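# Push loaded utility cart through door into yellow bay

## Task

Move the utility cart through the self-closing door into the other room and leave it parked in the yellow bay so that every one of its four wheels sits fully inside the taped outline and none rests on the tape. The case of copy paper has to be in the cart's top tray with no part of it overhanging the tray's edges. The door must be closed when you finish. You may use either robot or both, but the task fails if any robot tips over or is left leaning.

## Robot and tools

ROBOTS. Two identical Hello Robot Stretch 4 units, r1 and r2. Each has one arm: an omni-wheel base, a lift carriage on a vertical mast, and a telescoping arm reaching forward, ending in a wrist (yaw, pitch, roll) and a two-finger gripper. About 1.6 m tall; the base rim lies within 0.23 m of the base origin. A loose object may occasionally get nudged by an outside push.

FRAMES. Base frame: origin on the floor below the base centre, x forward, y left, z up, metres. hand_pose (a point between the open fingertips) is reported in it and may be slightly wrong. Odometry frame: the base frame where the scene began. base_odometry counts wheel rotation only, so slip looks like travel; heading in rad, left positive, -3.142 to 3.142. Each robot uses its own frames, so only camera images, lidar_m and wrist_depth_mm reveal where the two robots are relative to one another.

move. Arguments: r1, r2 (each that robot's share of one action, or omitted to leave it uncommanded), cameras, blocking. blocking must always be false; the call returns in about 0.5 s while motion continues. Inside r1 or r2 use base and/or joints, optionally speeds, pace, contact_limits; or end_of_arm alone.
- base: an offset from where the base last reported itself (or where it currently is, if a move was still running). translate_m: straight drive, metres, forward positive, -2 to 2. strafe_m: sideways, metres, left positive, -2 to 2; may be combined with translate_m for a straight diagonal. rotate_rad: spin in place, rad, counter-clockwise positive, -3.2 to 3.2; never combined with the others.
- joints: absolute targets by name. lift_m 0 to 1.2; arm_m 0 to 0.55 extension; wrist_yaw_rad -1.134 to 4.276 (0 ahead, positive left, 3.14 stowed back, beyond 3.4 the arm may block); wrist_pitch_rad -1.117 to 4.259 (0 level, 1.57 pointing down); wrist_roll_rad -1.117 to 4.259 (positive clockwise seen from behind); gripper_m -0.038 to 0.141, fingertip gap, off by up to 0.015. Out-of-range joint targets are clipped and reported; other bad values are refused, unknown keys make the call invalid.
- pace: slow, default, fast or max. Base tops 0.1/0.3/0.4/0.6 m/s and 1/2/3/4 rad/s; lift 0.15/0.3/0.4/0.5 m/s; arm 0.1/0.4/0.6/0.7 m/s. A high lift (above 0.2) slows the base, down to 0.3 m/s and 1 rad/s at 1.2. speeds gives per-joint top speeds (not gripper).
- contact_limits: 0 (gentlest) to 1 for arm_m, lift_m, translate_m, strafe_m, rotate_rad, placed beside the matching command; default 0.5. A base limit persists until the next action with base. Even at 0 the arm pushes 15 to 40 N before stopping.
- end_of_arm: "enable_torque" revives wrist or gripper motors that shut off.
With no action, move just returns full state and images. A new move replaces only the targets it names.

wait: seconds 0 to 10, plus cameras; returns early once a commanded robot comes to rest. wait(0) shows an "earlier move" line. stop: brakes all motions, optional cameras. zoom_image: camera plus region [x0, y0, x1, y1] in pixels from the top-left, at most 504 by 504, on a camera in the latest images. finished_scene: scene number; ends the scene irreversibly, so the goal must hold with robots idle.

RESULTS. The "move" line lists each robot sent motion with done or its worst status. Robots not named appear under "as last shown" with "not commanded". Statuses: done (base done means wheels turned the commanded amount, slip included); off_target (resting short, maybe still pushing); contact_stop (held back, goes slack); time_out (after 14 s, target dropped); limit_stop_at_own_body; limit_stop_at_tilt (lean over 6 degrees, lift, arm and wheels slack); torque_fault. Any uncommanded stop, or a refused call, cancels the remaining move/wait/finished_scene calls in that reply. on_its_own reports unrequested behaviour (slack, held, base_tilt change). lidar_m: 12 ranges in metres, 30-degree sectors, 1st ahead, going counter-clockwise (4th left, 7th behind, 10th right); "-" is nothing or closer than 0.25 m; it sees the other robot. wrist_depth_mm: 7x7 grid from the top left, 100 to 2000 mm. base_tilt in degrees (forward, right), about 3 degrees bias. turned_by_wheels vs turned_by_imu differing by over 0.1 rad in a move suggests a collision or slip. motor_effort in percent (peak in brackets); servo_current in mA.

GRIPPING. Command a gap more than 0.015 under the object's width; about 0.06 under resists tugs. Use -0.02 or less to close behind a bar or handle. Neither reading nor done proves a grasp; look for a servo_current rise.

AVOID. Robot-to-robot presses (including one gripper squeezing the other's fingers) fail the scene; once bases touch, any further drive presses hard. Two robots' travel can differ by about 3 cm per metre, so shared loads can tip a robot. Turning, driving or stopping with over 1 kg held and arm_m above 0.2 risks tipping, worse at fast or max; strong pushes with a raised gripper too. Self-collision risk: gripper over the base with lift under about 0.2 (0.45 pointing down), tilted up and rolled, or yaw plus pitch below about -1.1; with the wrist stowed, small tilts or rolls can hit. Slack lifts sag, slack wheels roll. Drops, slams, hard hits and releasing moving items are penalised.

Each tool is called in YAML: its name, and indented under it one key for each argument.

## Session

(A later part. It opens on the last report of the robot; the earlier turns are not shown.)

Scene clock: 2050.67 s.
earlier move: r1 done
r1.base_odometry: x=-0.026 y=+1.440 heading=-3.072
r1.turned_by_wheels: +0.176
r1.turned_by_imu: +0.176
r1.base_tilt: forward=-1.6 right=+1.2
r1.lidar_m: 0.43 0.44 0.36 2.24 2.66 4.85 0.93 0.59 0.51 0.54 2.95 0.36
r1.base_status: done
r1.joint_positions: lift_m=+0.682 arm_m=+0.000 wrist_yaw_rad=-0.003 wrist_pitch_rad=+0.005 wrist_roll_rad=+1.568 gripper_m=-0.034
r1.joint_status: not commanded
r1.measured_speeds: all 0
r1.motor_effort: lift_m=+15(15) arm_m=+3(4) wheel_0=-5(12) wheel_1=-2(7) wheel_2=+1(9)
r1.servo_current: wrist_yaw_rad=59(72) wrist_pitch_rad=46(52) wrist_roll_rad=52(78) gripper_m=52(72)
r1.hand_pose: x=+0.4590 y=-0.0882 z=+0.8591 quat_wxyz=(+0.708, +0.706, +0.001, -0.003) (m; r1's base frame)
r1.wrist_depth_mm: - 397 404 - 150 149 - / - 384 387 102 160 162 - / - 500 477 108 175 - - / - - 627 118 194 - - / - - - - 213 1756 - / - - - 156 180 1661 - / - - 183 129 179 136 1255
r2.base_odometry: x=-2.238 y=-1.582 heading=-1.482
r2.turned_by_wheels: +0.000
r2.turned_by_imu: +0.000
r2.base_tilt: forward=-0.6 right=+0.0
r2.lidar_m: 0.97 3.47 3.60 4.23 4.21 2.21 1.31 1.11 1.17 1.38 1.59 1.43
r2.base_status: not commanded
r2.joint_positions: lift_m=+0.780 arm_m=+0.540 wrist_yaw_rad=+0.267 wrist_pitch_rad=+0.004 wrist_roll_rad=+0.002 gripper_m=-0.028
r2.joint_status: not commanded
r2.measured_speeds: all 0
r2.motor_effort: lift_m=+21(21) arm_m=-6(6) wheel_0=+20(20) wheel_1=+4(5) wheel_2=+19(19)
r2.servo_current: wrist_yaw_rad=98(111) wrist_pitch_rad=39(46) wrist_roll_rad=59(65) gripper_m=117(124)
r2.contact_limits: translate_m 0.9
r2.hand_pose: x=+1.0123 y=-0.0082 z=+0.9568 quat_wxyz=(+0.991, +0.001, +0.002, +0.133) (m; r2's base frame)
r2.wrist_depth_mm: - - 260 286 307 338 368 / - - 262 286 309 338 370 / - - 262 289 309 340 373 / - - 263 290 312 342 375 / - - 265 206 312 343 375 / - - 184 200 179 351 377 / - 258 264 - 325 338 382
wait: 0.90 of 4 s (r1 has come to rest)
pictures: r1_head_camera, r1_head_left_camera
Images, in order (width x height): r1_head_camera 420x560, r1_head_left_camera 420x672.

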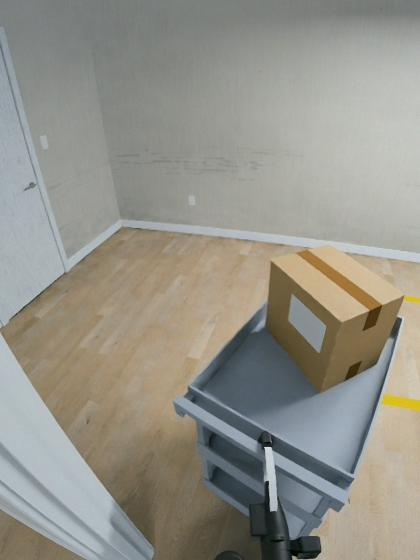

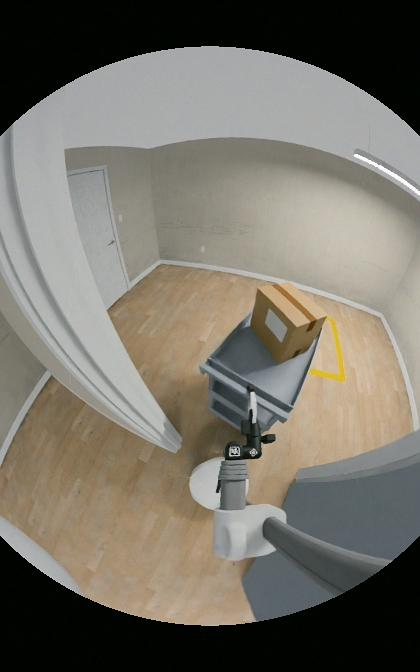

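move:
  r1: {"base":{"translate_m":0.33,"strafe_m":-0.22},"pace":"slow"}
  blocking: false
  cameras: []

wait:
  seconds: 8
  cameras: ["r1_head_camera","r1_head_right_camera"]

Scene clock: 2058.10 s.
move: r1 moving
r1.base_odometry: x=-0.038 y=+1.447 heading=-3.072
r1.turned_by_wheels: +0.000
r1.turned_by_imu: +0.000
r1.base_tilt: forward=-1.6 right=+1.2
r1.lidar_m: 0.42 0.43 0.38 2.24 2.68 4.82 0.92 0.59 0.54 0.55 2.93 0.34
r1.base_status: translate_m moving; strafe_m moving
r1.joint_positions: lift_m=+0.682 arm_m=+0.000 wrist_yaw_rad=-0.003 wrist_pitch_rad=+0.005 wrist_roll_rad=+1.568 gripper_m=-0.034
r1.joint_status: not commanded
r1.measured_speeds: translate_m=+0.046 strafe_m=-0.030 rotate_rad=+0.001 lift_m=+0.000 arm_m=+0.000 wrist_yaw_rad=+0.000 wrist_pitch_rad=+0.000 wrist_roll_rad=+0.000
r1.motor_effort: lift_m=+15(15) arm_m=+4(4) wheel_0=+9(10) wheel_1=-2(3) wheel_2=-8(8)
r1.servo_current: wrist_yaw_rad=72(72) wrist_pitch_rad=46(46) wrist_roll_rad=52(59) gripper_m=59(65)
r1.hand_pose: x=+0.4590 y=-0.0882 z=+0.8591 quat_wxyz=(+0.708, +0.706, +0.001, -0.003) (m; r1's base frame)
r1.wrist_depth_mm: - 397 394 - 148 147 - / - 387 382 - 159 160 - / - 508 488 104 174 - - / - - 634 116 191 - - / - - - - 213 1756 - / - - - 153 180 1576 - / - - 182 - 179 136 1255
r2: as last shown
r2.base_tilt: forward=-0.7 right=+0.0
r2.lidar_m: 0.99 3.47 3.60 4.24 4.19 2.21 1.32 1.13 1.14 1.38 1.60 1.43
r2.motor_effort: lift_m=+21(21) arm_m=-5(6) wheel_0=+20(20) wheel_1=+4(5) wheel_2=+18(19)
r2.servo_current: wrist_yaw_rad=91(98) wrist_pitch_rad=46(52) wrist_roll_rad=52(52) gripper_m=124(124)
r2.contact_limits: translate_m 0.9
r2.wrist_depth_mm: - - 259 285 309 336 368 / - - 262 286 310 338 370 / - - 262 289 310 338 373 / - - 263 289 312 343 375 / - - 265 206 312 345 375 / - - 184 200 178 351 377 / - 257 264 - 325 334 379
pictures: none
No camera images: "cameras" was empty.

Scene clock: 2062.73 s.
earlier move: r1 done
r1.base_odometry: x=-0.371 y=+1.637 heading=-3.072
r1.turned_by_wheels: +0.000
r1.turned_by_imu: +0.001
r1.base_tilt: forward=-1.6 right=+1.3
r1.lidar_m: 0.41 0.54 2.36 0.51 2.80 5.07 0.82 0.52 0.52 2.39 2.81 0.37
r1.base_status: done
r1.joint_positions: lift_m=+0.682 arm_m=+0.000 wrist_yaw_rad=+0.001 wrist_pitch_rad=+0.005 wrist_roll_rad=+1.568 gripper_m=-0.034
r1.joint_status: not commanded
r1.measured_speeds: all 0
r1.motor_effort: lift_m=+15(15) arm_m=+3(4) wheel_0=+4(12) wheel_1=-1(5) wheel_2=-1(8)
r1.servo_current: wrist_yaw_rad=39(78) wrist_pitch_rad=52(52) wrist_roll_rad=65(65) gripper_m=59(65)
r1.hand_pose: x=+0.4594 y=-0.0871 z=+0.8591 quat_wxyz=(+0.708, +0.706, +0.002, -0.001) (m; r1's base frame)
r1.wrist_depth_mm: - 449 445 105 162 161 - / - 404 404 112 172 172 - / - 439 445 - 184 - - / - - 554 - 199 - - / - - - - 216 1708 - / - - - 183 182 1708 - / - - 183 139 254 136 -
r2.base_odometry: x=-2.238 y=-1.582 heading=-1.482
r2.turned_by_wheels: +0.000
r2.turned_by_imu: +0.001
r2.base_tilt: forward=-0.7 right=+0.0
r2.lidar_m: 0.98 3.47 3.61 4.22 4.20 2.19 1.33 1.15 1.14 1.36 1.60 1.40
r2.base_status: not commanded
r2.joint_positions: lift_m=+0.780 arm_m=+0.540 wrist_yaw_rad=+0.267 wrist_pitch_rad=+0.004 wrist_roll_rad=+0.002 gripper_m=-0.028
r2.joint_status: not commanded
r2.measured_speeds: all 0
r2.motor_effort: lift_m=+21(21) arm_m=-6(6) wheel_0=+20(20) wheel_1=+5(5) wheel_2=+19(19)
r2.servo_current: wrist_yaw_rad=91(111) wrist_pitch_rad=39(52) wrist_roll_rad=46(59) gripper_m=117(130)
r2.contact_limits: translate_m 0.9
r2.hand_pose: x=+1.0123 y=-0.0082 z=+0.9568 quat_wxyz=(+0.991, +0.001, +0.002, +0.133) (m; r2's base frame)
r2.wrist_depth_mm: - - 260 285 306 336 368 / - - 260 287 309 338 370 / - - 263 290 310 340 373 / - - 264 290 312 342 373 / - - 264 205 314 343 375 / - - 184 200 178 349 377 / - 259 263 - 327 334 382
wait: 4.63 of 8 s (r1 has come to rest)
pictures: r1_head_camera, r1_head_right_camera
Images, in order (width x height): r1_head_camera 420x560, r1_head_right_camera 420x672.

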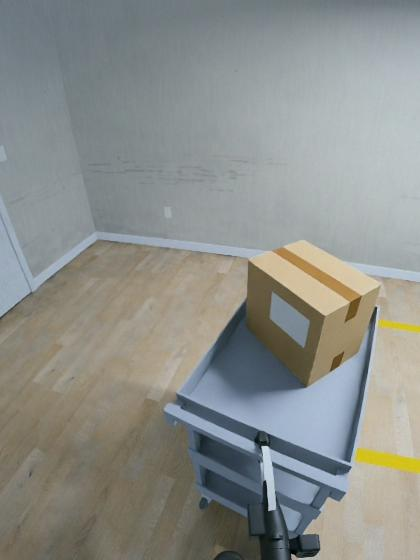

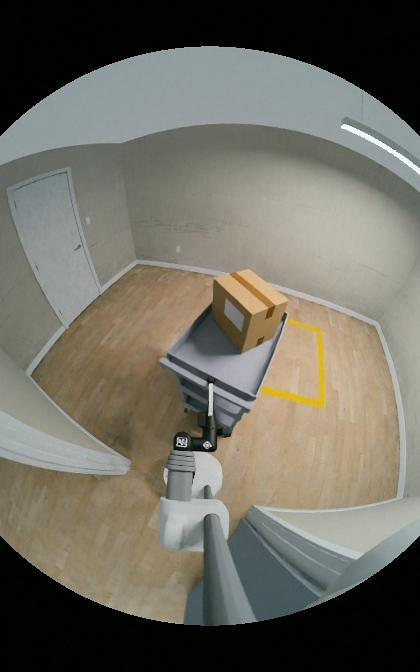

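move:
  r1: {"base":{"translate_m":0.1,"strafe_m":0.2},"pace":"slow"}
  blocking: false
  cameras: []

wait:
  seconds: 8
  cameras: ["r1_head_camera","r1_head_right_camera"]

Scene clock: 2085.80 s.
move: r1 moving
r1.base_odometry: x=-0.376 y=+1.625 heading=-3.072
r1.turned_by_wheels: +0.000
r1.turned_by_imu: +0.000
r1.base_tilt: forward=-1.6 right=+1.3
r1.lidar_m: 0.43 0.55 2.34 0.50 2.83 5.04 0.82 0.52 0.53 2.39 2.84 0.37
r1.base_status: translate_m moving; strafe_m moving
r1.joint_positions: lift_m=+0.682 arm_m=+0.000 wrist_yaw_rad=+0.001 wrist_pitch_rad=+0.005 wrist_roll_rad=+1.568 gripper_m=-0.034
r1.joint_status: not commanded
r1.measured_speeds: translate_m=+0.022 strafe_m=+0.043 rotate_rad=+0.000 lift_m=+0.000 arm_m=+0.000 wrist_yaw_rad=+0.000 wrist_pitch_rad=+0.000 wrist_roll_rad=+0.000
r1.motor_effort: lift_m=+15(15) arm_m=+4(4) wheel_0=-2(6) wheel_1=+5(8) wheel_2=-5(6)
r1.servo_current: wrist_yaw_rad=59(65) wrist_pitch_rad=46(52) wrist_roll_rad=46(65) gripper_m=65(65)
r1.hand_pose: x=+0.4594 y=-0.0871 z=+0.8591 quat_wxyz=(+0.708, +0.706, +0.002, -0.001) (m; r1's base frame)
r1.wrist_depth_mm: - 466 469 109 166 165 - / - 415 415 115 175 176 - / - 436 439 122 186 - - / - - 535 - 200 - - / - - - 144 216 - - / - - - 183 181 1708 - / - - 183 141 252 136 -
r2: as last shown
r2.turned_by_imu: +0.000
r2.base_tilt: forward=-0.7 right=+0.1
r2.lidar_m: 0.98 3.46 3.61 4.23 4.21 2.18 1.33 1.13 1.15 1.37 1.58 1.45
r2.motor_effort: lift_m=+21(21) arm_m=-5(6) wheel_0=+20(20) wheel_1=+4(5) wheel_2=+18(19)
r2.servo_current: wrist_yaw_rad=98(111) wrist_pitch_rad=39(46) wrist_roll_rad=46(59) gripper_m=117(124)
r2.contact_limits: translate_m 0.9
r2.wrist_depth_mm: - - 258 283 307 336 370 / - - 260 289 310 338 368 / - - 263 289 310 340 370 / - - 264 287 312 342 377 / - - 265 206 312 343 375 / - - 184 200 179 351 382 / - 258 264 - 325 334 382
pictures: none
No camera images: "cameras" was empty.

Scene clock: 2088.83 s.
earlier move: r1 done
r1.base_odometry: x=-0.457 y=+1.430 heading=-3.072
r1.turned_by_wheels: +0.000
r1.turned_by_imu: +0.000
r1.base_tilt: forward=-1.5 right=+1.3
r1.lidar_m: 0.45 2.42 2.13 0.32 0.32 4.61 1.15 0.74 0.74 2.57 2.98 0.33
r1.base_status: done
r1.joint_positions: lift_m=+0.682 arm_m=+0.000 wrist_yaw_rad=-0.002 wrist_pitch_rad=+0.005 wrist_roll_rad=+1.568 gripper_m=-0.034
r1.joint_status: not commanded
r1.measured_speeds: all 0
r1.motor_effort: lift_m=+15(15) arm_m=+4(4) wheel_0=-5(11) wheel_1=+2(9) wheel_2=-2(7)
r1.servo_current: wrist_yaw_rad=65(72) wrist_pitch_rad=46(52) wrist_roll_rad=52(72) gripper_m=59(65)
r1.hand_pose: x=+0.4591 y=-0.0879 z=+0.8591 quat_wxyz=(+0.708, +0.706, +0.001, -0.002) (m; r1's base frame)
r1.wrist_depth_mm: - 347 351 - - 129 - / - 421 427 - 143 143 - / - - 569 - 160 161 - / - - - 104 183 194 - / - - - 114 211 1576 - / - - 185 - 179 1618 1308 / - - 182 - 297 132 397
r2.base_odometry: x=-2.238 y=-1.582 heading=-1.482
r2.turned_by_wheels: +0.000
r2.turned_by_imu: +0.000
r2.base_tilt: forward=-0.6 right=+0.0
r2.lidar_m: 0.99 3.49 3.61 4.25 4.21 2.19 1.32 1.14 1.12 1.38 1.61 1.44
r2.base_status: not commanded
r2.joint_positions: lift_m=+0.780 arm_m=+0.540 wrist_yaw_rad=+0.267 wrist_pitch_rad=+0.004 wrist_roll_rad=+0.002 gripper_m=-0.028
r2.joint_status: not commanded
r2.measured_speeds: all 0
r2.motor_effort: lift_m=+21(22) arm_m=-6(6) wheel_0=+20(20) wheel_1=+4(5) wheel_2=+18(19)
r2.servo_current: wrist_yaw_rad=91(111) wrist_pitch_rad=39(46) wrist_roll_rad=59(59) gripper_m=117(124)
r2.contact_limits: translate_m 0.9
r2.hand_pose: x=+1.0123 y=-0.0082 z=+0.9568 quat_wxyz=(+0.991, +0.001, +0.002, +0.133) (m; r2's base frame)
r2.wrist_depth_mm: - - 260 286 309 338 366 / - - 262 287 310 338 370 / - - 262 289 310 340 370 / - - 264 291 312 342 375 / - - 263 205 314 343 377 / - - 184 200 179 349 379 / - 258 264 - 325 336 384
wait: 3.03 of 8 s (r1 has come to rest)
pictures: r1_head_camera, r1_head_right_camera
Images, in order (width x height): r1_head_camera 420x560, r1_head_right_camera 420x672.

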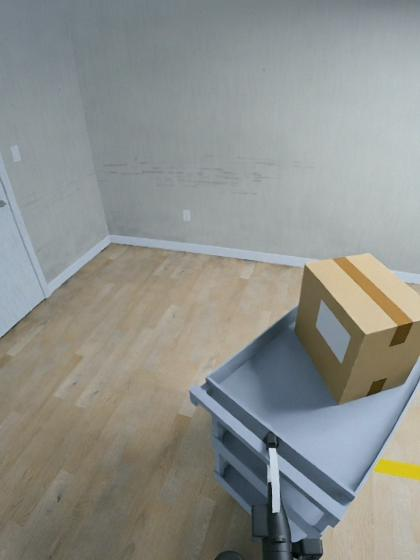

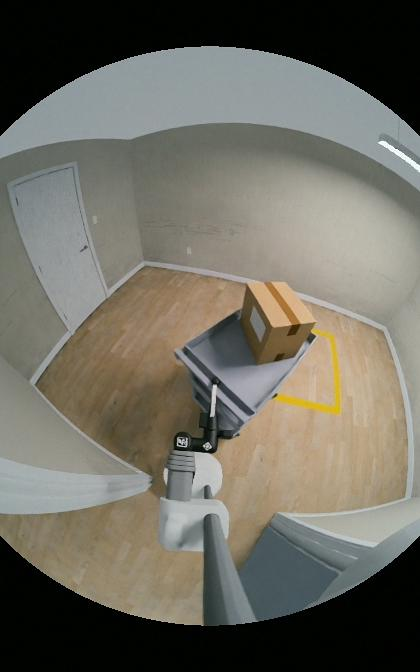

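move:
  r1: {"base":{"translate_m":0.2,"strafe_m":-0.3},"pace":"slow"}
  blocking: false
  cameras: []

wait:
  seconds: 8
  cameras: ["r1_head_camera","r1_head_right_camera"]

Scene clock: 2096.50 s.
move: r1 moving
r1.base_odometry: x=-0.464 y=+1.440 heading=-3.072
r1.turned_by_wheels: +0.000
r1.turned_by_imu: +0.000
r1.base_tilt: forward=-1.6 right=+1.2
r1.lidar_m: 0.43 2.44 2.13 0.30 0.31 4.62 1.17 0.75 0.71 2.59 2.99 0.32
r1.base_status: translate_m moving; strafe_m moving
r1.joint_positions: lift_m=+0.682 arm_m=+0.000 wrist_yaw_rad=-0.002 wrist_pitch_rad=+0.005 wrist_roll_rad=+1.568 gripper_m=-0.034
r1.joint_status: not commanded
r1.measured_speeds: translate_m=+0.027 strafe_m=-0.040 rotate_rad=+0.000 lift_m=+0.000 arm_m=+0.000 wrist_yaw_rad=+0.000 wrist_pitch_rad=+0.000 wrist_roll_rad=+0.000
r1.motor_effort: lift_m=+15(15) arm_m=+4(4) wheel_0=+9(10) wheel_1=-2(4) wheel_2=-6(6)
r1.servo_current: wrist_yaw_rad=46(65) wrist_pitch_rad=39(52) wrist_roll_rad=46(65) gripper_m=59(65)
r1.hand_pose: x=+0.4591 y=-0.0879 z=+0.8591 quat_wxyz=(+0.708, +0.706, +0.001, -0.002) (m; r1's base frame)
r1.wrist_depth_mm: - 343 343 - - 124 - / - 427 433 - 138 135 - / - - 585 - 156 152 - / - - - - 178 179 - / - - - 108 208 1661 - / - - - 129 180 1661 1281 / - - 183 - 300 132 397
r2: as last shown
r2.lidar_m: 0.99 3.51 3.59 4.27 4.18 2.18 1.32 1.14 1.14 1.37 1.60 1.42
r2.motor_effort: lift_m=+21(21) arm_m=-6(6) wheel_0=+20(20) wheel_1=+4(5) wheel_2=+18(19)
r2.servo_current: wrist_yaw_rad=91(104) wrist_pitch_rad=46(46) wrist_roll_rad=52(59) gripper_m=117(124)
r2.contact_limits: translate_m 0.9
r2.wrist_depth_mm: - - 259 285 306 338 368 / - - 260 286 307 336 370 / - - 263 291 310 343 370 / - - 264 290 312 342 373 / - - 264 205 314 343 375 / - - 183 200 179 351 379 / - 259 264 - 325 334 384
pictures: none
No camera images: "cameras" was empty.

Scene clock: 2100.90 s.
earlier move: r1 done
r1.base_odometry: x=-0.677 y=+1.716 heading=-3.072
r1.turned_by_wheels: +0.000
r1.turned_by_imu: +0.000
r1.base_tilt: forward=-1.6 right=+1.3
r1.lidar_m: 0.42 0.55 2.37 0.79 0.65 5.10 0.82 0.64 0.98 2.38 2.68 0.37
r1.base_status: done
r1.joint_positions: lift_m=+0.682 arm_m=+0.000 wrist_yaw_rad=+0.002 wrist_pitch_rad=+0.005 wrist_roll_rad=+1.568 gripper_m=-0.034
r1.joint_status: not commanded
r1.measured_speeds: all 0
r1.motor_effort: lift_m=+15(15) arm_m=+4(4) wheel_0=+4(14) wheel_1=-1(7) wheel_2=+0(8)
r1.servo_current: wrist_yaw_rad=39(65) wrist_pitch_rad=46(59) wrist_roll_rad=59(65) gripper_m=59(72)
r1.hand_pose: x=+0.4594 y=-0.0869 z=+0.8591 quat_wxyz=(+0.708, +0.706, +0.002, -0.001) (m; r1's base frame)
r1.wrist_depth_mm: - 442 445 104 160 160 - / - 399 404 111 171 172 - / - 466 452 - 185 - - / - - 564 - 200 - - / - - - 141 217 1808 - / - - - 171 229 1618 - / - - 175 143 178 1397 1281
r2.base_odometry: x=-2.238 y=-1.582 heading=-1.482
r2.turned_by_wheels: +0.000
r2.turned_by_imu: +0.001
r2.base_tilt: forward=-0.7 right=+0.0
r2.lidar_m: 0.96 3.48 3.61 4.24 4.22 2.22 1.31 1.15 1.15 1.36 1.59 1.45
r2.base_status: not commanded
r2.joint_positions: lift_m=+0.780 arm_m=+0.540 wrist_yaw_rad=+0.267 wrist_pitch_rad=+0.004 wrist_roll_rad=+0.002 gripper_m=-0.028
r2.joint_status: not commanded
r2.measured_speeds: all 0
r2.motor_effort: lift_m=+21(21) arm_m=-6(6) wheel_0=+20(20) wheel_1=+5(5) wheel_2=+18(19)
r2.servo_current: wrist_yaw_rad=98(111) wrist_pitch_rad=39(52) wrist_roll_rad=52(59) gripper_m=124(124)
r2.contact_limits: translate_m 0.9
r2.hand_pose: x=+1.0123 y=-0.0082 z=+0.9568 quat_wxyz=(+0.991, +0.001, +0.002, +0.133) (m; r2's base frame)
r2.wrist_depth_mm: - - 260 285 309 338 370 / - - 260 287 309 338 368 / - - 263 289 309 342 373 / - - 264 289 314 343 373 / - - 265 205 312 343 375 / - - 184 200 178 351 377 / - 258 264 - 325 334 382
wait: 4.40 of 8 s (r1 has come to rest)
pictures: r1_head_camera, r1_head_right_camera
Images, in order (width x height): r1_head_camera 420x560, r1_head_right_camera 420x672.

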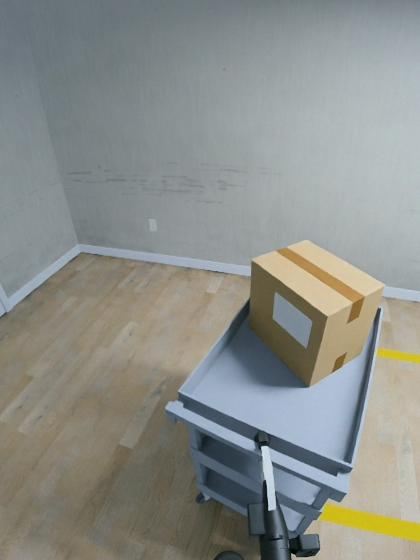

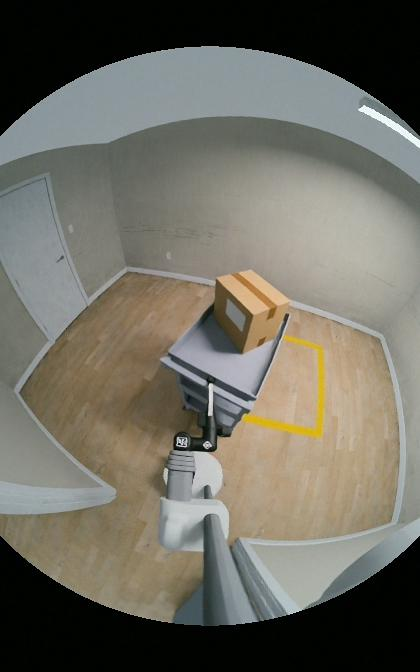

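move:
  r1: {"base":{"translate_m":0.2,"strafe_m":0.3},"pace":"slow"}
  blocking: false
  cameras: []

wait:
  seconds: 8
  cameras: ["r1_head_camera","r1_head_right_camera"]

Scene clock: 2128.83 s.
move: r1 moving
r1.base_odometry: x=-0.683 y=+1.705 heading=-3.072
r1.turned_by_wheels: +0.000
r1.turned_by_imu: +0.000
r1.base_tilt: forward=-1.6 right=+1.3
r1.lidar_m: 0.41 0.57 2.34 0.79 0.64 5.05 0.88 0.66 0.96 2.38 2.66 0.38
r1.base_status: translate_m moving; strafe_m moving
r1.joint_positions: lift_m=+0.682 arm_m=+0.000 wrist_yaw_rad=+0.002 wrist_pitch_rad=+0.005 wrist_roll_rad=+1.568 gripper_m=-0.034
r1.joint_status: not commanded
r1.measured_speeds: translate_m=+0.027 strafe_m=+0.040 rotate_rad=+0.002 lift_m=+0.000 arm_m=+0.000 wrist_yaw_rad=+0.000 wrist_pitch_rad=+0.000 wrist_roll_rad=+0.000
r1.motor_effort: lift_m=+15(15) arm_m=+4(4) wheel_0=-5(6) wheel_1=+7(8) wheel_2=-7(7)
r1.servo_current: wrist_yaw_rad=46(65) wrist_pitch_rad=52(52) wrist_roll_rad=52(59) gripper_m=59(65)
r1.hand_pose: x=+0.4594 y=-0.0869 z=+0.8591 quat_wxyz=(+0.708, +0.706, +0.002, -0.001) (m; r1's base frame)
r1.wrist_depth_mm: - 455 455 108 166 164 - / - 407 410 115 174 176 - / - 449 445 121 187 - - / - - 559 132 201 - - / - - - 143 218 723 - / - - - 171 228 1618 - / - - 175 144 177 1397 1308
r2: as last shown
r2.turned_by_imu: +0.000
r2.base_tilt: forward=-0.7 right=+0.1
r2.lidar_m: 1.00 3.48 3.60 4.21 4.19 2.20 1.28 1.15 1.13 1.36 1.59 1.46
r2.motor_effort: lift_m=+21(21) arm_m=-6(6) wheel_0=+20(20) wheel_1=+4(5) wheel_2=+18(19)
r2.servo_current: wrist_yaw_rad=91(104) wrist_pitch_rad=46(52) wrist_roll_rad=46(52) gripper_m=111(124)
r2.contact_limits: translate_m 0.9
r2.wrist_depth_mm: - - 260 286 309 336 368 / - - 262 286 309 340 373 / - - 262 290 310 338 370 / - - 263 291 312 340 375 / - - 264 205 314 343 377 / - - 185 200 178 349 379 / - 258 264 - 325 334 384
pictures: none
No camera images: "cameras" was empty.

Scene clock: 2133.23 s.
earlier move: r1 done
r1.base_odometry: x=-0.856 y=+1.403 heading=-3.073
r1.turned_by_wheels: -0.001
r1.turned_by_imu: -0.001
r1.base_tilt: forward=-1.6 right=+1.3
r1.lidar_m: 0.45 2.28 2.00 1.00 0.61 0.54 1.43 0.99 1.17 2.69 0.47 0.33
r1.base_status: done
r1.joint_positions: lift_m=+0.682 arm_m=+0.000 wrist_yaw_rad=-0.003 wrist_pitch_rad=+0.005 wrist_roll_rad=+1.568 gripper_m=-0.034
r1.joint_status: not commanded
r1.measured_speeds: all 0
r1.motor_effort: lift_m=+15(15) arm_m=+4(4) wheel_0=-8(12) wheel_1=+0(8) wheel_2=-5(8)
r1.servo_current: wrist_yaw_rad=46(78) wrist_pitch_rad=39(52) wrist_roll_rad=59(65) gripper_m=59(65)
r1.hand_pose: x=+0.4590 y=-0.0884 z=+0.8591 quat_wxyz=(+0.708, +0.706, +0.001, -0.003) (m; r1's base frame)
r1.wrist_depth_mm: - 387 - - - - - / - 480 - - - 123 - / - - - - - 140 - / - - - - - 176 - / - - - - - 1618 - / - - - 108 173 1537 445 / - - - - 178 413 1255
r2.base_odometry: x=-2.238 y=-1.582 heading=-1.482
r2.turned_by_wheels: +0.000
r2.turned_by_imu: +0.001
r2.base_tilt: forward=-0.7 right=+0.0
r2.lidar_m: 0.97 3.49 3.62 4.22 4.19 2.19 1.33 1.14 1.14 1.35 1.58 1.44
r2.base_status: not commanded
r2.joint_positions: lift_m=+0.780 arm_m=+0.540 wrist_yaw_rad=+0.267 wrist_pitch_rad=+0.004 wrist_roll_rad=+0.002 gripper_m=-0.028
r2.joint_status: not commanded
r2.measured_speeds: all 0
r2.motor_effort: lift_m=+21(21) arm_m=-5(6) wheel_0=+19(20) wheel_1=+5(5) wheel_2=+19(19)
r2.servo_current: wrist_yaw_rad=98(104) wrist_pitch_rad=39(52) wrist_roll_rad=39(59) gripper_m=124(124)
r2.contact_limits: translate_m 0.9
r2.hand_pose: x=+1.0123 y=-0.0082 z=+0.9568 quat_wxyz=(+0.991, +0.001, +0.002, +0.133) (m; r2's base frame)
r2.wrist_depth_mm: - - 260 285 307 336 368 / - - 260 287 309 340 370 / - - 262 289 309 342 375 / - - 264 290 312 343 373 / - - 265 206 312 343 377 / - - 184 200 178 351 379 / - 258 264 - 327 334 382
wait: 4.40 of 8 s (r1 has come to rest)
pictures: r1_head_camera, r1_head_right_camera
Images, in order (width x height): r1_head_camera 420x560, r1_head_right_camera 420x672.

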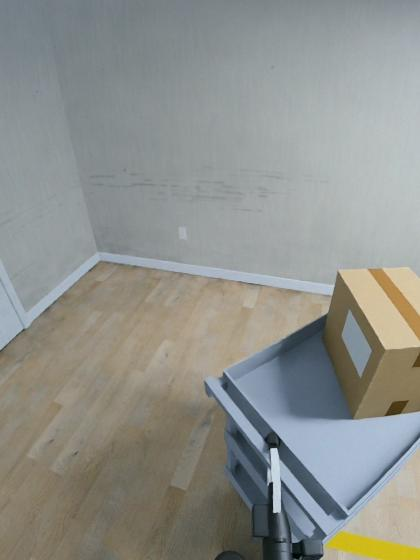

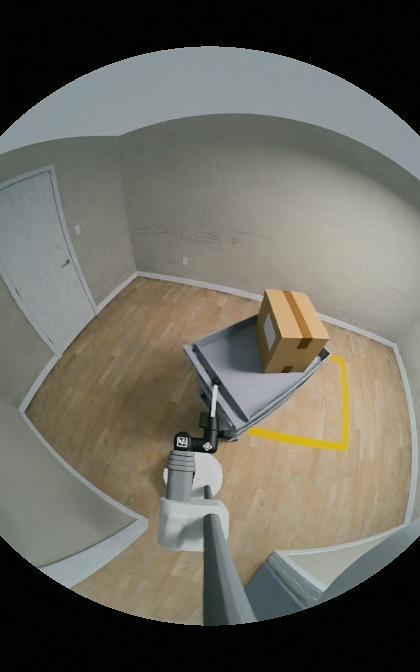

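move:
  r1: {"base":{"rotate_rad":-0.5},"pace":"slow"}
  blocking: false
  cameras: []

wait:
  seconds: 4
  cameras: ["r1_head_camera"]

Scene clock: 2139.17 s.
move: r1 moving
r1.base_odometry: x=-0.856 y=+1.403 heading=+3.087
r1.turned_by_wheels: -0.123
r1.turned_by_imu: -0.123
r1.base_tilt: forward=-1.6 right=+1.3
r1.lidar_m: 0.41 2.50 2.03 1.28 0.66 0.53 1.72 1.01 0.99 2.71 2.76 0.33
r1.base_status: rotate_rad moving
r1.joint_positions: lift_m=+0.682 arm_m=+0.000 wrist_yaw_rad=+0.006 wrist_pitch_rad=+0.005 wrist_roll_rad=+1.568 gripper_m=-0.034
r1.joint_status: not commanded
r1.measured_speeds: translate_m=+0.001 strafe_m=-0.001 rotate_rad=-0.477 lift_m=+0.000 arm_m=+0.000 wrist_yaw_rad=+0.056 wrist_pitch_rad=+0.000 wrist_roll_rad=+0.000
r1.motor_effort: lift_m=+15(15) arm_m=+3(4) wheel_0=+14(14) wheel_1=+7(7) wheel_2=+7(7)
r1.servo_current: wrist_yaw_rad=46(72) wrist_pitch_rad=52(52) wrist_roll_rad=46(52) gripper_m=59(65)
r1.hand_pose: x=+0.4598 y=-0.0857 z=+0.8591 quat_wxyz=(+0.708, +0.706, +0.004, +0.000) (m; r1's base frame)
r1.wrist_depth_mm: 336 357 - - - - - / - 455 - - - 121 - / - - - - - 139 - / - - - - - 165 - / - - - - 202 1576 - / - - - 106 178 1708 1255 / - - 168 120 173 402 1160
r2: as last shown
r2.turned_by_imu: +0.000
r2.lidar_m: 0.98 3.47 3.62 4.27 4.21 2.17 1.32 1.14 1.15 1.37 1.61 1.47
r2.motor_effort: lift_m=+21(21) arm_m=-6(6) wheel_0=+19(20) wheel_1=+5(5) wheel_2=+18(19)
r2.servo_current: wrist_yaw_rad=98(104) wrist_pitch_rad=46(46) wrist_roll_rad=39(52) gripper_m=124(124)
r2.contact_limits: translate_m 0.9
r2.wrist_depth_mm: - - 259 286 307 336 370 / - - 262 289 310 340 368 / - - 262 290 309 340 373 / - - 263 290 312 342 373 / - - 264 206 314 345 375 / - - 184 200 178 351 377 / - 258 263 - 327 334 379
pictures: none
No camera images: "cameras" was empty.

Scene clock: 2140.40 s.
earlier move: r1 done
r1.base_odometry: x=-0.856 y=+1.403 heading=+2.711
r1.turned_by_wheels: -0.376
r1.turned_by_imu: -0.377
r1.base_tilt: forward=-1.6 right=+1.3
r1.lidar_m: 0.40 0.44 2.21 2.02 0.99 0.59 0.52 1.40 0.97 1.24 2.70 0.41
r1.base_status: done
r1.joint_positions: lift_m=+0.682 arm_m=+0.000 wrist_yaw_rad=+0.003 wrist_pitch_rad=+0.005 wrist_roll_rad=+1.568 gripper_m=-0.034
r1.joint_status: not commanded
r1.measured_speeds: all 0
r1.motor_effort: lift_m=+15(15) arm_m=-4(4) wheel_0=+3(19) wheel_1=+3(10) wheel_2=+4(9)
r1.servo_current: wrist_yaw_rad=33(72) wrist_pitch_rad=46(59) wrist_roll_rad=46(59) gripper_m=59(65)
r1.hand_pose: x=+0.4595 y=-0.0866 z=+0.8591 quat_wxyz=(+0.708, +0.706, +0.003, -0.001) (m; r1's base frame)
r1.wrist_depth_mm: - - - 147 205 1708 - / - - 591 151 210 - - / - 488 473 155 214 - - / - 473 462 159 221 - - / - - 525 163 228 - - / - - 585 183 230 - - / - 137 165 151 239 - -
r2.base_odometry: x=-2.238 y=-1.582 heading=-1.482
r2.turned_by_wheels: +0.000
r2.turned_by_imu: +0.000
r2.base_tilt: forward=-0.6 right=+0.0
r2.lidar_m: 0.99 3.47 3.61 4.21 4.22 2.23 1.30 1.15 1.14 1.37 1.61 1.43
r2.base_status: not commanded
r2.joint_positions: lift_m=+0.780 arm_m=+0.540 wrist_yaw_rad=+0.267 wrist_pitch_rad=+0.004 wrist_roll_rad=+0.002 gripper_m=-0.028
r2.joint_status: not commanded
r2.measured_speeds: all 0
r2.motor_effort: lift_m=+21(21) arm_m=-6(6) wheel_0=+20(20) wheel_1=+5(5) wheel_2=+19(19)
r2.servo_current: wrist_yaw_rad=91(111) wrist_pitch_rad=39(46) wrist_roll_rad=52(59) gripper_m=117(124)
r2.contact_limits: translate_m 0.9
r2.hand_pose: x=+1.0123 y=-0.0082 z=+0.9568 quat_wxyz=(+0.991, +0.001, +0.002, +0.133) (m; r2's base frame)
r2.wrist_depth_mm: - - 260 286 306 338 368 / - - 262 289 310 338 370 / - - 263 290 309 340 370 / - - 263 290 312 343 375 / - - 263 205 314 343 377 / - - 184 200 178 347 377 / - 258 265 - 325 336 382
wait: 1.23 of 4 s (r1 has come to rest)
pictures: r1_head_camera
Images, in order (width x height): r1_head_camera 420x560.

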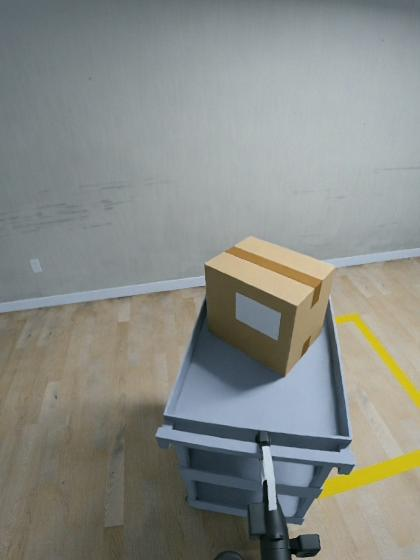

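move:
  r1: {"base":{"translate_m":0.25,"strafe_m":0.46},"pace":"slow"}
  blocking: false
  cameras: []

wait:
  seconds: 9
  cameras: ["r1_head_camera","r1_head_right_camera"]

Scene clock: 2161.80 s.
move: r1 moving
r1.base_odometry: x=-0.866 y=+1.395 heading=+2.711
r1.turned_by_wheels: +0.000
r1.turned_by_imu: +0.000
r1.base_tilt: forward=-1.6 right=+1.3
r1.lidar_m: 0.41 0.46 2.21 2.00 1.00 0.60 0.53 1.39 1.01 1.24 2.71 0.42
r1.base_status: translate_m moving; strafe_m moving
r1.joint_positions: lift_m=+0.682 arm_m=+0.000 wrist_yaw_rad=+0.003 wrist_pitch_rad=+0.005 wrist_roll_rad=+1.568 gripper_m=-0.034
r1.joint_status: not commanded
r1.measured_speeds: translate_m=+0.023 strafe_m=+0.042 rotate_rad=+0.000 lift_m=+0.000 arm_m=+0.000 wrist_yaw_rad=+0.000 wrist_pitch_rad=+0.000 wrist_roll_rad=+0.000
r1.motor_effort: lift_m=+15(15) arm_m=-3(4) wheel_0=-5(8) wheel_1=+7(8) wheel_2=-4(4)
r1.servo_current: wrist_yaw_rad=52(59) wrist_pitch_rad=52(52) wrist_roll_rad=52(59) gripper_m=52(59)
r1.hand_pose: x=+0.4595 y=-0.0866 z=+0.8591 quat_wxyz=(+0.708, +0.706, +0.003, -0.001) (m; r1's base frame)
r1.wrist_depth_mm: - - - 150 207 1661 1229 / - - - 153 212 - - / - 530 488 215 217 - - / - 469 459 162 222 - - / - - 521 165 229 - - / - 609 569 182 231 - - / - 137 166 150 237 - -
r2: as last shown
r2.base_tilt: forward=-0.7 right=+0.0
r2.lidar_m: 0.98 3.49 3.62 4.26 4.19 2.18 1.31 1.13 1.12 1.37 1.58 1.45
r2.motor_effort: lift_m=+21(21) arm_m=-6(6) wheel_0=+20(20) wheel_1=+4(5) wheel_2=+18(19)
r2.servo_current: wrist_yaw_rad=91(104) wrist_pitch_rad=52(52) wrist_roll_rad=59(59) gripper_m=117(124)
r2.contact_limits: translate_m 0.9
r2.wrist_depth_mm: - - 260 286 307 336 370 / - - 260 287 309 338 370 / - - 263 290 310 342 373 / - - 263 291 312 340 375 / - - 264 205 314 343 377 / - - 185 200 179 351 379 / - 258 264 - 325 334 384
pictures: none
No camera images: "cameras" was empty.

Scene clock: 2167.83 s.
earlier move: r1 done
r1.base_odometry: x=-1.275 y=+1.090 heading=+2.710
r1.turned_by_wheels: +0.000
r1.turned_by_imu: +0.000
r1.base_tilt: forward=-1.6 right=+1.3
r1.lidar_m: 0.44 1.92 1.76 1.59 1.57 0.95 0.85 0.85 1.53 2.02 3.11 0.34
r1.base_status: done
r1.joint_positions: lift_m=+0.682 arm_m=+0.000 wrist_yaw_rad=-0.003 wrist_pitch_rad=+0.005 wrist_roll_rad=+1.568 gripper_m=-0.034
r1.joint_status: not commanded
r1.measured_speeds: all 0
r1.motor_effort: lift_m=+15(15) arm_m=-4(4) wheel_0=-7(11) wheel_1=+2(9) wheel_2=-2(9)
r1.servo_current: wrist_yaw_rad=52(72) wrist_pitch_rad=39(59) wrist_roll_rad=46(65) gripper_m=59(65)
r1.hand_pose: x=+0.4591 y=-0.0882 z=+0.8591 quat_wxyz=(+0.708, +0.706, +0.001, -0.003) (m; r1's base frame)
r1.wrist_depth_mm: 359 359 366 - 142 142 - / - 404 415 - 153 151 - / - 496 535 - 170 167 - / - - 115 110 191 - - / - - - 121 218 1618 - / - - 180 154 180 1537 1336 / - 137 166 138 179 382 1255
r2.base_odometry: x=-2.238 y=-1.582 heading=-1.482
r2.turned_by_wheels: +0.000
r2.turned_by_imu: +0.001
r2.base_tilt: forward=-0.7 right=+0.0
r2.lidar_m: 0.98 3.48 3.62 4.25 4.18 2.18 1.31 1.14 1.15 1.39 1.60 1.43
r2.base_status: not commanded
r2.joint_positions: lift_m=+0.780 arm_m=+0.540 wrist_yaw_rad=+0.267 wrist_pitch_rad=+0.004 wrist_roll_rad=+0.002 gripper_m=-0.028
r2.joint_status: not commanded
r2.measured_speeds: all 0
r2.motor_effort: lift_m=+21(21) arm_m=-5(6) wheel_0=+19(20) wheel_1=+4(5) wheel_2=+19(19)
r2.servo_current: wrist_yaw_rad=104(117) wrist_pitch_rad=46(52) wrist_roll_rad=52(59) gripper_m=117(130)
r2.contact_limits: translate_m 0.9
r2.hand_pose: x=+1.0123 y=-0.0082 z=+0.9568 quat_wxyz=(+0.991, +0.001, +0.002, +0.133) (m; r2's base frame)
r2.wrist_depth_mm: - - 260 287 309 338 368 / - - 260 287 310 338 368 / - - 263 289 310 338 373 / - - 263 290 312 343 375 / - - 265 206 314 343 375 / - - 184 200 179 349 377 / - 258 264 - 325 332 382
wait: 6.03 of 9 s (r1 has come to rest)
pictures: r1_head_camera, r1_head_right_camera
Images, in order (width x height): r1_head_camera 420x560, r1_head_right_camera 420x672.

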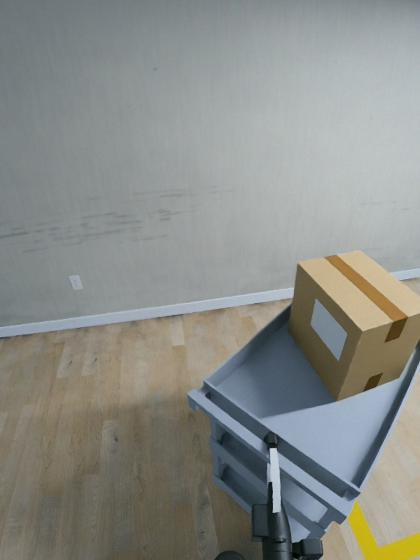

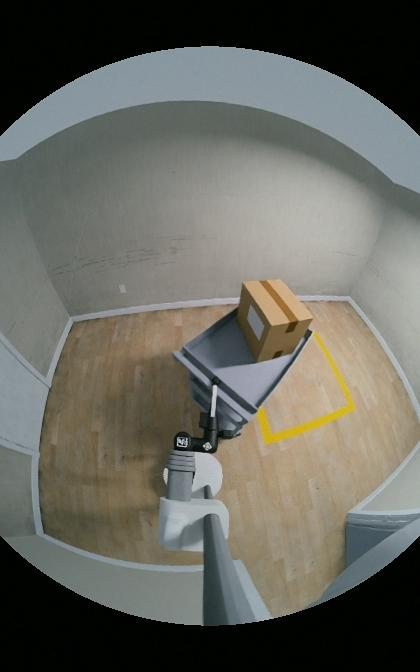

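move:
  r1: {"base":{"translate_m":0.26,"strafe_m":-0.2},"pace":"slow"}
  blocking: false
  cameras: []

wait:
  seconds: 9
  cameras: ["r1_head_camera","r1_head_right_camera"]

Scene clock: 2174.83 s.
move: r1 moving
r1.base_odometry: x=-1.282 y=+1.101 heading=+2.711
r1.turned_by_wheels: +0.000
r1.turned_by_imu: +0.000
r1.base_tilt: forward=-1.6 right=+1.3
r1.lidar_m: 0.46 1.91 1.81 1.60 1.60 0.97 0.85 0.86 1.52 2.03 3.12 0.32
r1.base_status: translate_m moving; strafe_m moving
r1.joint_positions: lift_m=+0.682 arm_m=+0.000 wrist_yaw_rad=-0.003 wrist_pitch_rad=+0.005 wrist_roll_rad=+1.568 gripper_m=-0.034
r1.joint_status: not commanded
r1.measured_speeds: translate_m=+0.041 strafe_m=-0.032 rotate_rad=+0.000 lift_m=+0.000 arm_m=+0.000 wrist_yaw_rad=+0.000 wrist_pitch_rad=+0.000 wrist_roll_rad=+0.000
r1.motor_effort: lift_m=+15(15) arm_m=+1(4) wheel_0=+11(11) wheel_1=-2(3) wheel_2=-9(9)
r1.servo_current: wrist_yaw_rad=59(65) wrist_pitch_rad=39(52) wrist_roll_rad=39(65) gripper_m=59(59)
r1.hand_pose: x=+0.4590 y=-0.0882 z=+0.8591 quat_wxyz=(+0.708, +0.706, +0.001, -0.003) (m; r1's base frame)
r1.wrist_depth_mm: 349 355 355 - 136 137 - / - 407 413 - 147 148 - / - 504 544 - 165 165 - / - - - 105 186 - - / - - - 117 213 1618 - / - - 179 149 231 1537 1281 / - 138 167 135 177 384 433
r2: as last shown
r2.turned_by_imu: +0.000
r2.lidar_m: 0.95 3.48 3.63 4.21 4.21 2.20 1.34 1.14 1.16 1.39 1.60 1.40
r2.motor_effort: lift_m=+21(21) arm_m=-6(6) wheel_0=+20(20) wheel_1=+4(5) wheel_2=+18(19)
r2.servo_current: wrist_yaw_rad=91(104) wrist_pitch_rad=46(46) wrist_roll_rad=46(59) gripper_m=117(124)
r2.contact_limits: translate_m 0.9
r2.wrist_depth_mm: - - 260 285 309 338 368 / - - 260 286 309 340 370 / - - 262 290 312 342 370 / - - 265 289 314 342 375 / - - 265 205 312 342 377 / - - 185 200 179 353 379 / - 259 264 - 327 334 379
pictures: none
No camera images: "cameras" was empty.

Scene clock: 2178.83 s.
earlier move: r1 done
r1.base_odometry: x=-1.428 y=+1.380 heading=+2.711
r1.turned_by_wheels: +0.000
r1.turned_by_imu: +0.001
r1.base_tilt: forward=-1.6 right=+1.2
r1.lidar_m: 0.42 0.50 2.09 1.84 1.83 1.20 1.04 1.71 1.49 2.52 2.85 0.38
r1.base_status: done
r1.joint_positions: lift_m=+0.682 arm_m=+0.000 wrist_yaw_rad=+0.002 wrist_pitch_rad=+0.005 wrist_roll_rad=+1.568 gripper_m=-0.034
r1.joint_status: not commanded
r1.measured_speeds: all 0
r1.motor_effort: lift_m=+15(15) arm_m=+4(4) wheel_0=+5(15) wheel_1=-2(5) wheel_2=+0(9)
r1.servo_current: wrist_yaw_rad=46(72) wrist_pitch_rad=46(59) wrist_roll_rad=59(65) gripper_m=65(65)
r1.hand_pose: x=+0.4595 y=-0.0868 z=+0.8591 quat_wxyz=(+0.708, +0.706, +0.003, -0.001) (m; r1's base frame)
r1.wrist_depth_mm: - 508 508 120 177 - - / - 449 449 182 187 - - / - 424 427 192 197 - - / - 504 508 144 206 - - / - - 603 153 220 - - / - - 180 176 229 - - / - 138 166 147 178 - -
r2.base_odometry: x=-2.238 y=-1.582 heading=-1.482
r2.turned_by_wheels: +0.000
r2.turned_by_imu: +0.001
r2.base_tilt: forward=-0.6 right=+0.0
r2.lidar_m: 0.97 3.47 3.60 4.22 4.20 2.21 1.29 1.14 1.14 1.36 1.57 1.46
r2.base_status: not commanded
r2.joint_positions: lift_m=+0.780 arm_m=+0.540 wrist_yaw_rad=+0.267 wrist_pitch_rad=+0.004 wrist_roll_rad=+0.002 gripper_m=-0.028
r2.joint_status: not commanded
r2.measured_speeds: all 0
r2.motor_effort: lift_m=+21(21) arm_m=-6(6) wheel_0=+20(20) wheel_1=+5(5) wheel_2=+18(19)
r2.servo_current: wrist_yaw_rad=98(111) wrist_pitch_rad=46(46) wrist_roll_rad=46(65) gripper_m=117(124)
r2.contact_limits: translate_m 0.9
r2.hand_pose: x=+1.0123 y=-0.0082 z=+0.9568 quat_wxyz=(+0.991, +0.001, +0.002, +0.133) (m; r2's base frame)
r2.wrist_depth_mm: - - 259 286 307 336 368 / - - 262 287 310 338 368 / - - 262 289 310 340 373 / - - 264 291 312 343 375 / - - 264 206 312 345 375 / - - 185 200 179 351 379 / - 258 264 - 327 334 384
wait: 4.00 of 9 s (r1 has come to rest)
pictures: r1_head_camera, r1_head_right_camera
Images, in order (width x height): r1_head_camera 420x560, r1_head_right_camera 420x672.

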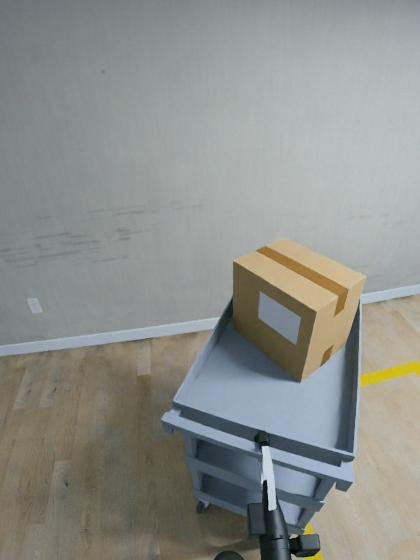

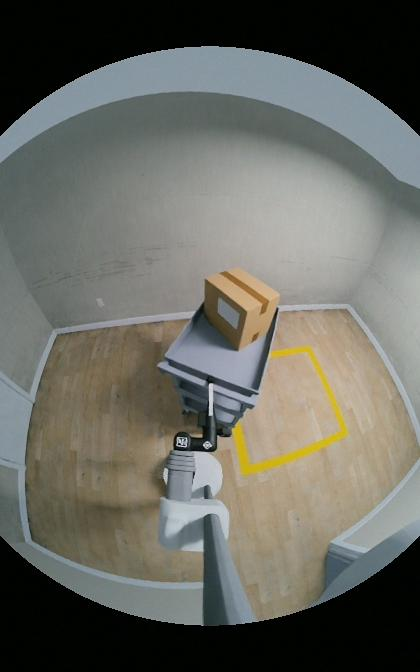

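move:
  r1: {"base":{"translate_m":-0.03,"strafe_m":-0.4},"pace":"slow"}
  blocking: false
  cameras: []

wait:
  seconds: 9
  cameras: ["r1_head_camera","r1_head_right_camera"]

Scene clock: 2215.97 s.
move: r1 moving
r1.base_odometry: x=-1.421 y=+1.392 heading=+2.712
r1.turned_by_wheels: +0.001
r1.turned_by_imu: +0.001
r1.base_tilt: forward=-1.6 right=+1.3
r1.lidar_m: 0.42 0.50 2.06 1.87 1.83 1.20 1.05 1.65 1.46 2.50 2.85 0.38
r1.base_status: translate_m moving; strafe_m moving
r1.joint_positions: lift_m=+0.682 arm_m=+0.000 wrist_yaw_rad=+0.002 wrist_pitch_rad=+0.005 wrist_roll_rad=+1.568 gripper_m=-0.034
r1.joint_status: not commanded
r1.measured_speeds: translate_m=-0.004 strafe_m=-0.054 rotate_rad=-0.001 lift_m=+0.000 arm_m=+0.000 wrist_yaw_rad=+0.000 wrist_pitch_rad=+0.000 wrist_roll_rad=+0.000
r1.motor_effort: lift_m=+15(15) arm_m=+4(4) wheel_0=+11(13) wheel_1=-3(6) wheel_2=+4(5)
r1.servo_current: wrist_yaw_rad=46(52) wrist_pitch_rad=46(52) wrist_roll_rad=52(65) gripper_m=52(59)
r1.hand_pose: x=+0.4595 y=-0.0867 z=+0.8591 quat_wxyz=(+0.708, +0.706, +0.003, -0.001) (m; r1's base frame)
r1.wrist_depth_mm: - 521 517 121 179 - - / - 459 459 183 188 - - / - 421 427 193 198 - - / - 504 508 145 208 - - / - - 615 153 221 - - / - - 180 177 229 - - / - 138 167 147 178 - -
r2: as last shown
r2.turned_by_imu: +0.000
r2.base_tilt: forward=-0.7 right=+0.1
r2.lidar_m: 0.98 3.48 3.61 4.24 4.22 2.16 1.31 1.15 1.14 1.37 1.60 1.44
r2.motor_effort: lift_m=+21(21) arm_m=-6(6) wheel_0=+20(20) wheel_1=+4(5) wheel_2=+18(19)
r2.servo_current: wrist_yaw_rad=104(117) wrist_pitch_rad=39(46) wrist_roll_rad=52(52) gripper_m=117(124)
r2.contact_limits: translate_m 0.9
r2.wrist_depth_mm: - - 259 285 307 336 366 / - - 260 287 309 338 370 / - - 263 289 310 340 373 / - - 263 289 314 343 375 / - - 264 206 314 343 375 / - - 184 200 178 349 377 / - 258 264 - 327 334 382
pictures: none
No camera images: "cameras" was empty.

Scene clock: 2220.67 s.
earlier move: r1 done
r1.base_odometry: x=-1.234 y=+1.731 heading=+2.711
r1.turned_by_wheels: +0.000
r1.turned_by_imu: -0.001
r1.base_tilt: forward=-1.6 right=+1.3
r1.lidar_m: 0.35 0.34 2.22 2.22 1.77 1.10 1.03 1.16 1.18 2.27 2.48 0.45
r1.base_status: done
r1.joint_positions: lift_m=+0.682 arm_m=+0.000 wrist_yaw_rad=+0.002 wrist_pitch_rad=+0.005 wrist_roll_rad=+1.568 gripper_m=-0.034
r1.joint_status: not commanded
r1.measured_speeds: all 0
r1.motor_effort: lift_m=+15(15) arm_m=-3(4) wheel_0=+4(13) wheel_1=-1(7) wheel_2=+5(8)
r1.servo_current: wrist_yaw_rad=59(65) wrist_pitch_rad=46(52) wrist_roll_rad=52(65) gripper_m=59(65)
r1.hand_pose: x=+0.4595 y=-0.0867 z=+0.8591 quat_wxyz=(+0.708, +0.706, +0.003, -0.001) (m; r1's base frame)
r1.wrist_depth_mm: - - - 215 287 296 1098 / - - - 204 279 1397 1138 / - - - 199 262 1537 - / - - - 189 251 - - / - 488 512 181 239 - - / - 459 455 181 229 - - / - 144 176 149 218 - -
r2.base_odometry: x=-2.238 y=-1.582 heading=-1.482
r2.turned_by_wheels: +0.000
r2.turned_by_imu: +0.001
r2.base_tilt: forward=-0.7 right=+0.1
r2.lidar_m: 0.98 3.47 3.63 4.23 4.21 2.19 1.31 1.14 1.16 1.39 1.61 1.40
r2.base_status: not commanded
r2.joint_positions: lift_m=+0.780 arm_m=+0.540 wrist_yaw_rad=+0.267 wrist_pitch_rad=+0.004 wrist_roll_rad=+0.002 gripper_m=-0.028
r2.joint_status: not commanded
r2.measured_speeds: all 0
r2.motor_effort: lift_m=+21(21) arm_m=-6(6) wheel_0=+20(20) wheel_1=+4(5) wheel_2=+18(19)
r2.servo_current: wrist_yaw_rad=98(117) wrist_pitch_rad=33(52) wrist_roll_rad=46(59) gripper_m=117(124)
r2.contact_limits: translate_m 0.9
r2.hand_pose: x=+1.0123 y=-0.0082 z=+0.9568 quat_wxyz=(+0.991, +0.001, +0.002, +0.133) (m; r2's base frame)
r2.wrist_depth_mm: - - 259 285 309 336 370 / - - 260 287 309 340 368 / - - 262 287 310 342 370 / - - 264 290 314 342 375 / - - 264 206 314 343 377 / - - 184 200 178 351 379 / - 258 264 - 327 336 384
wait: 4.70 of 9 s (r1 has come to rest)
pictures: r1_head_camera, r1_head_right_camera
Images, in order (width x height): r1_head_camera 420x560, r1_head_right_camera 420x672.

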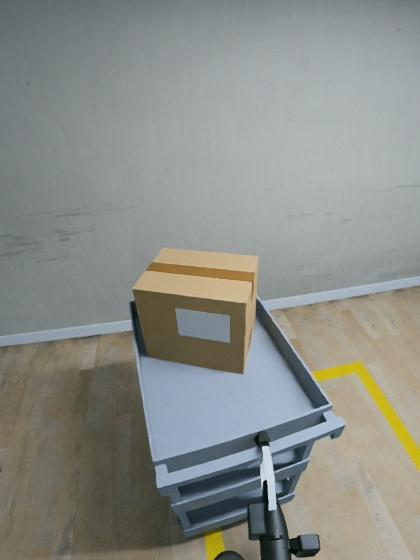

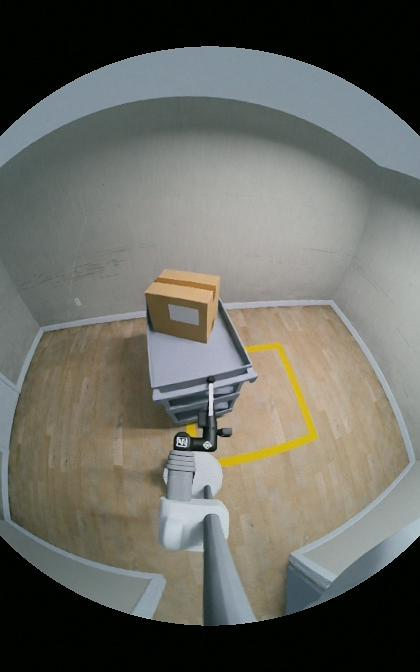

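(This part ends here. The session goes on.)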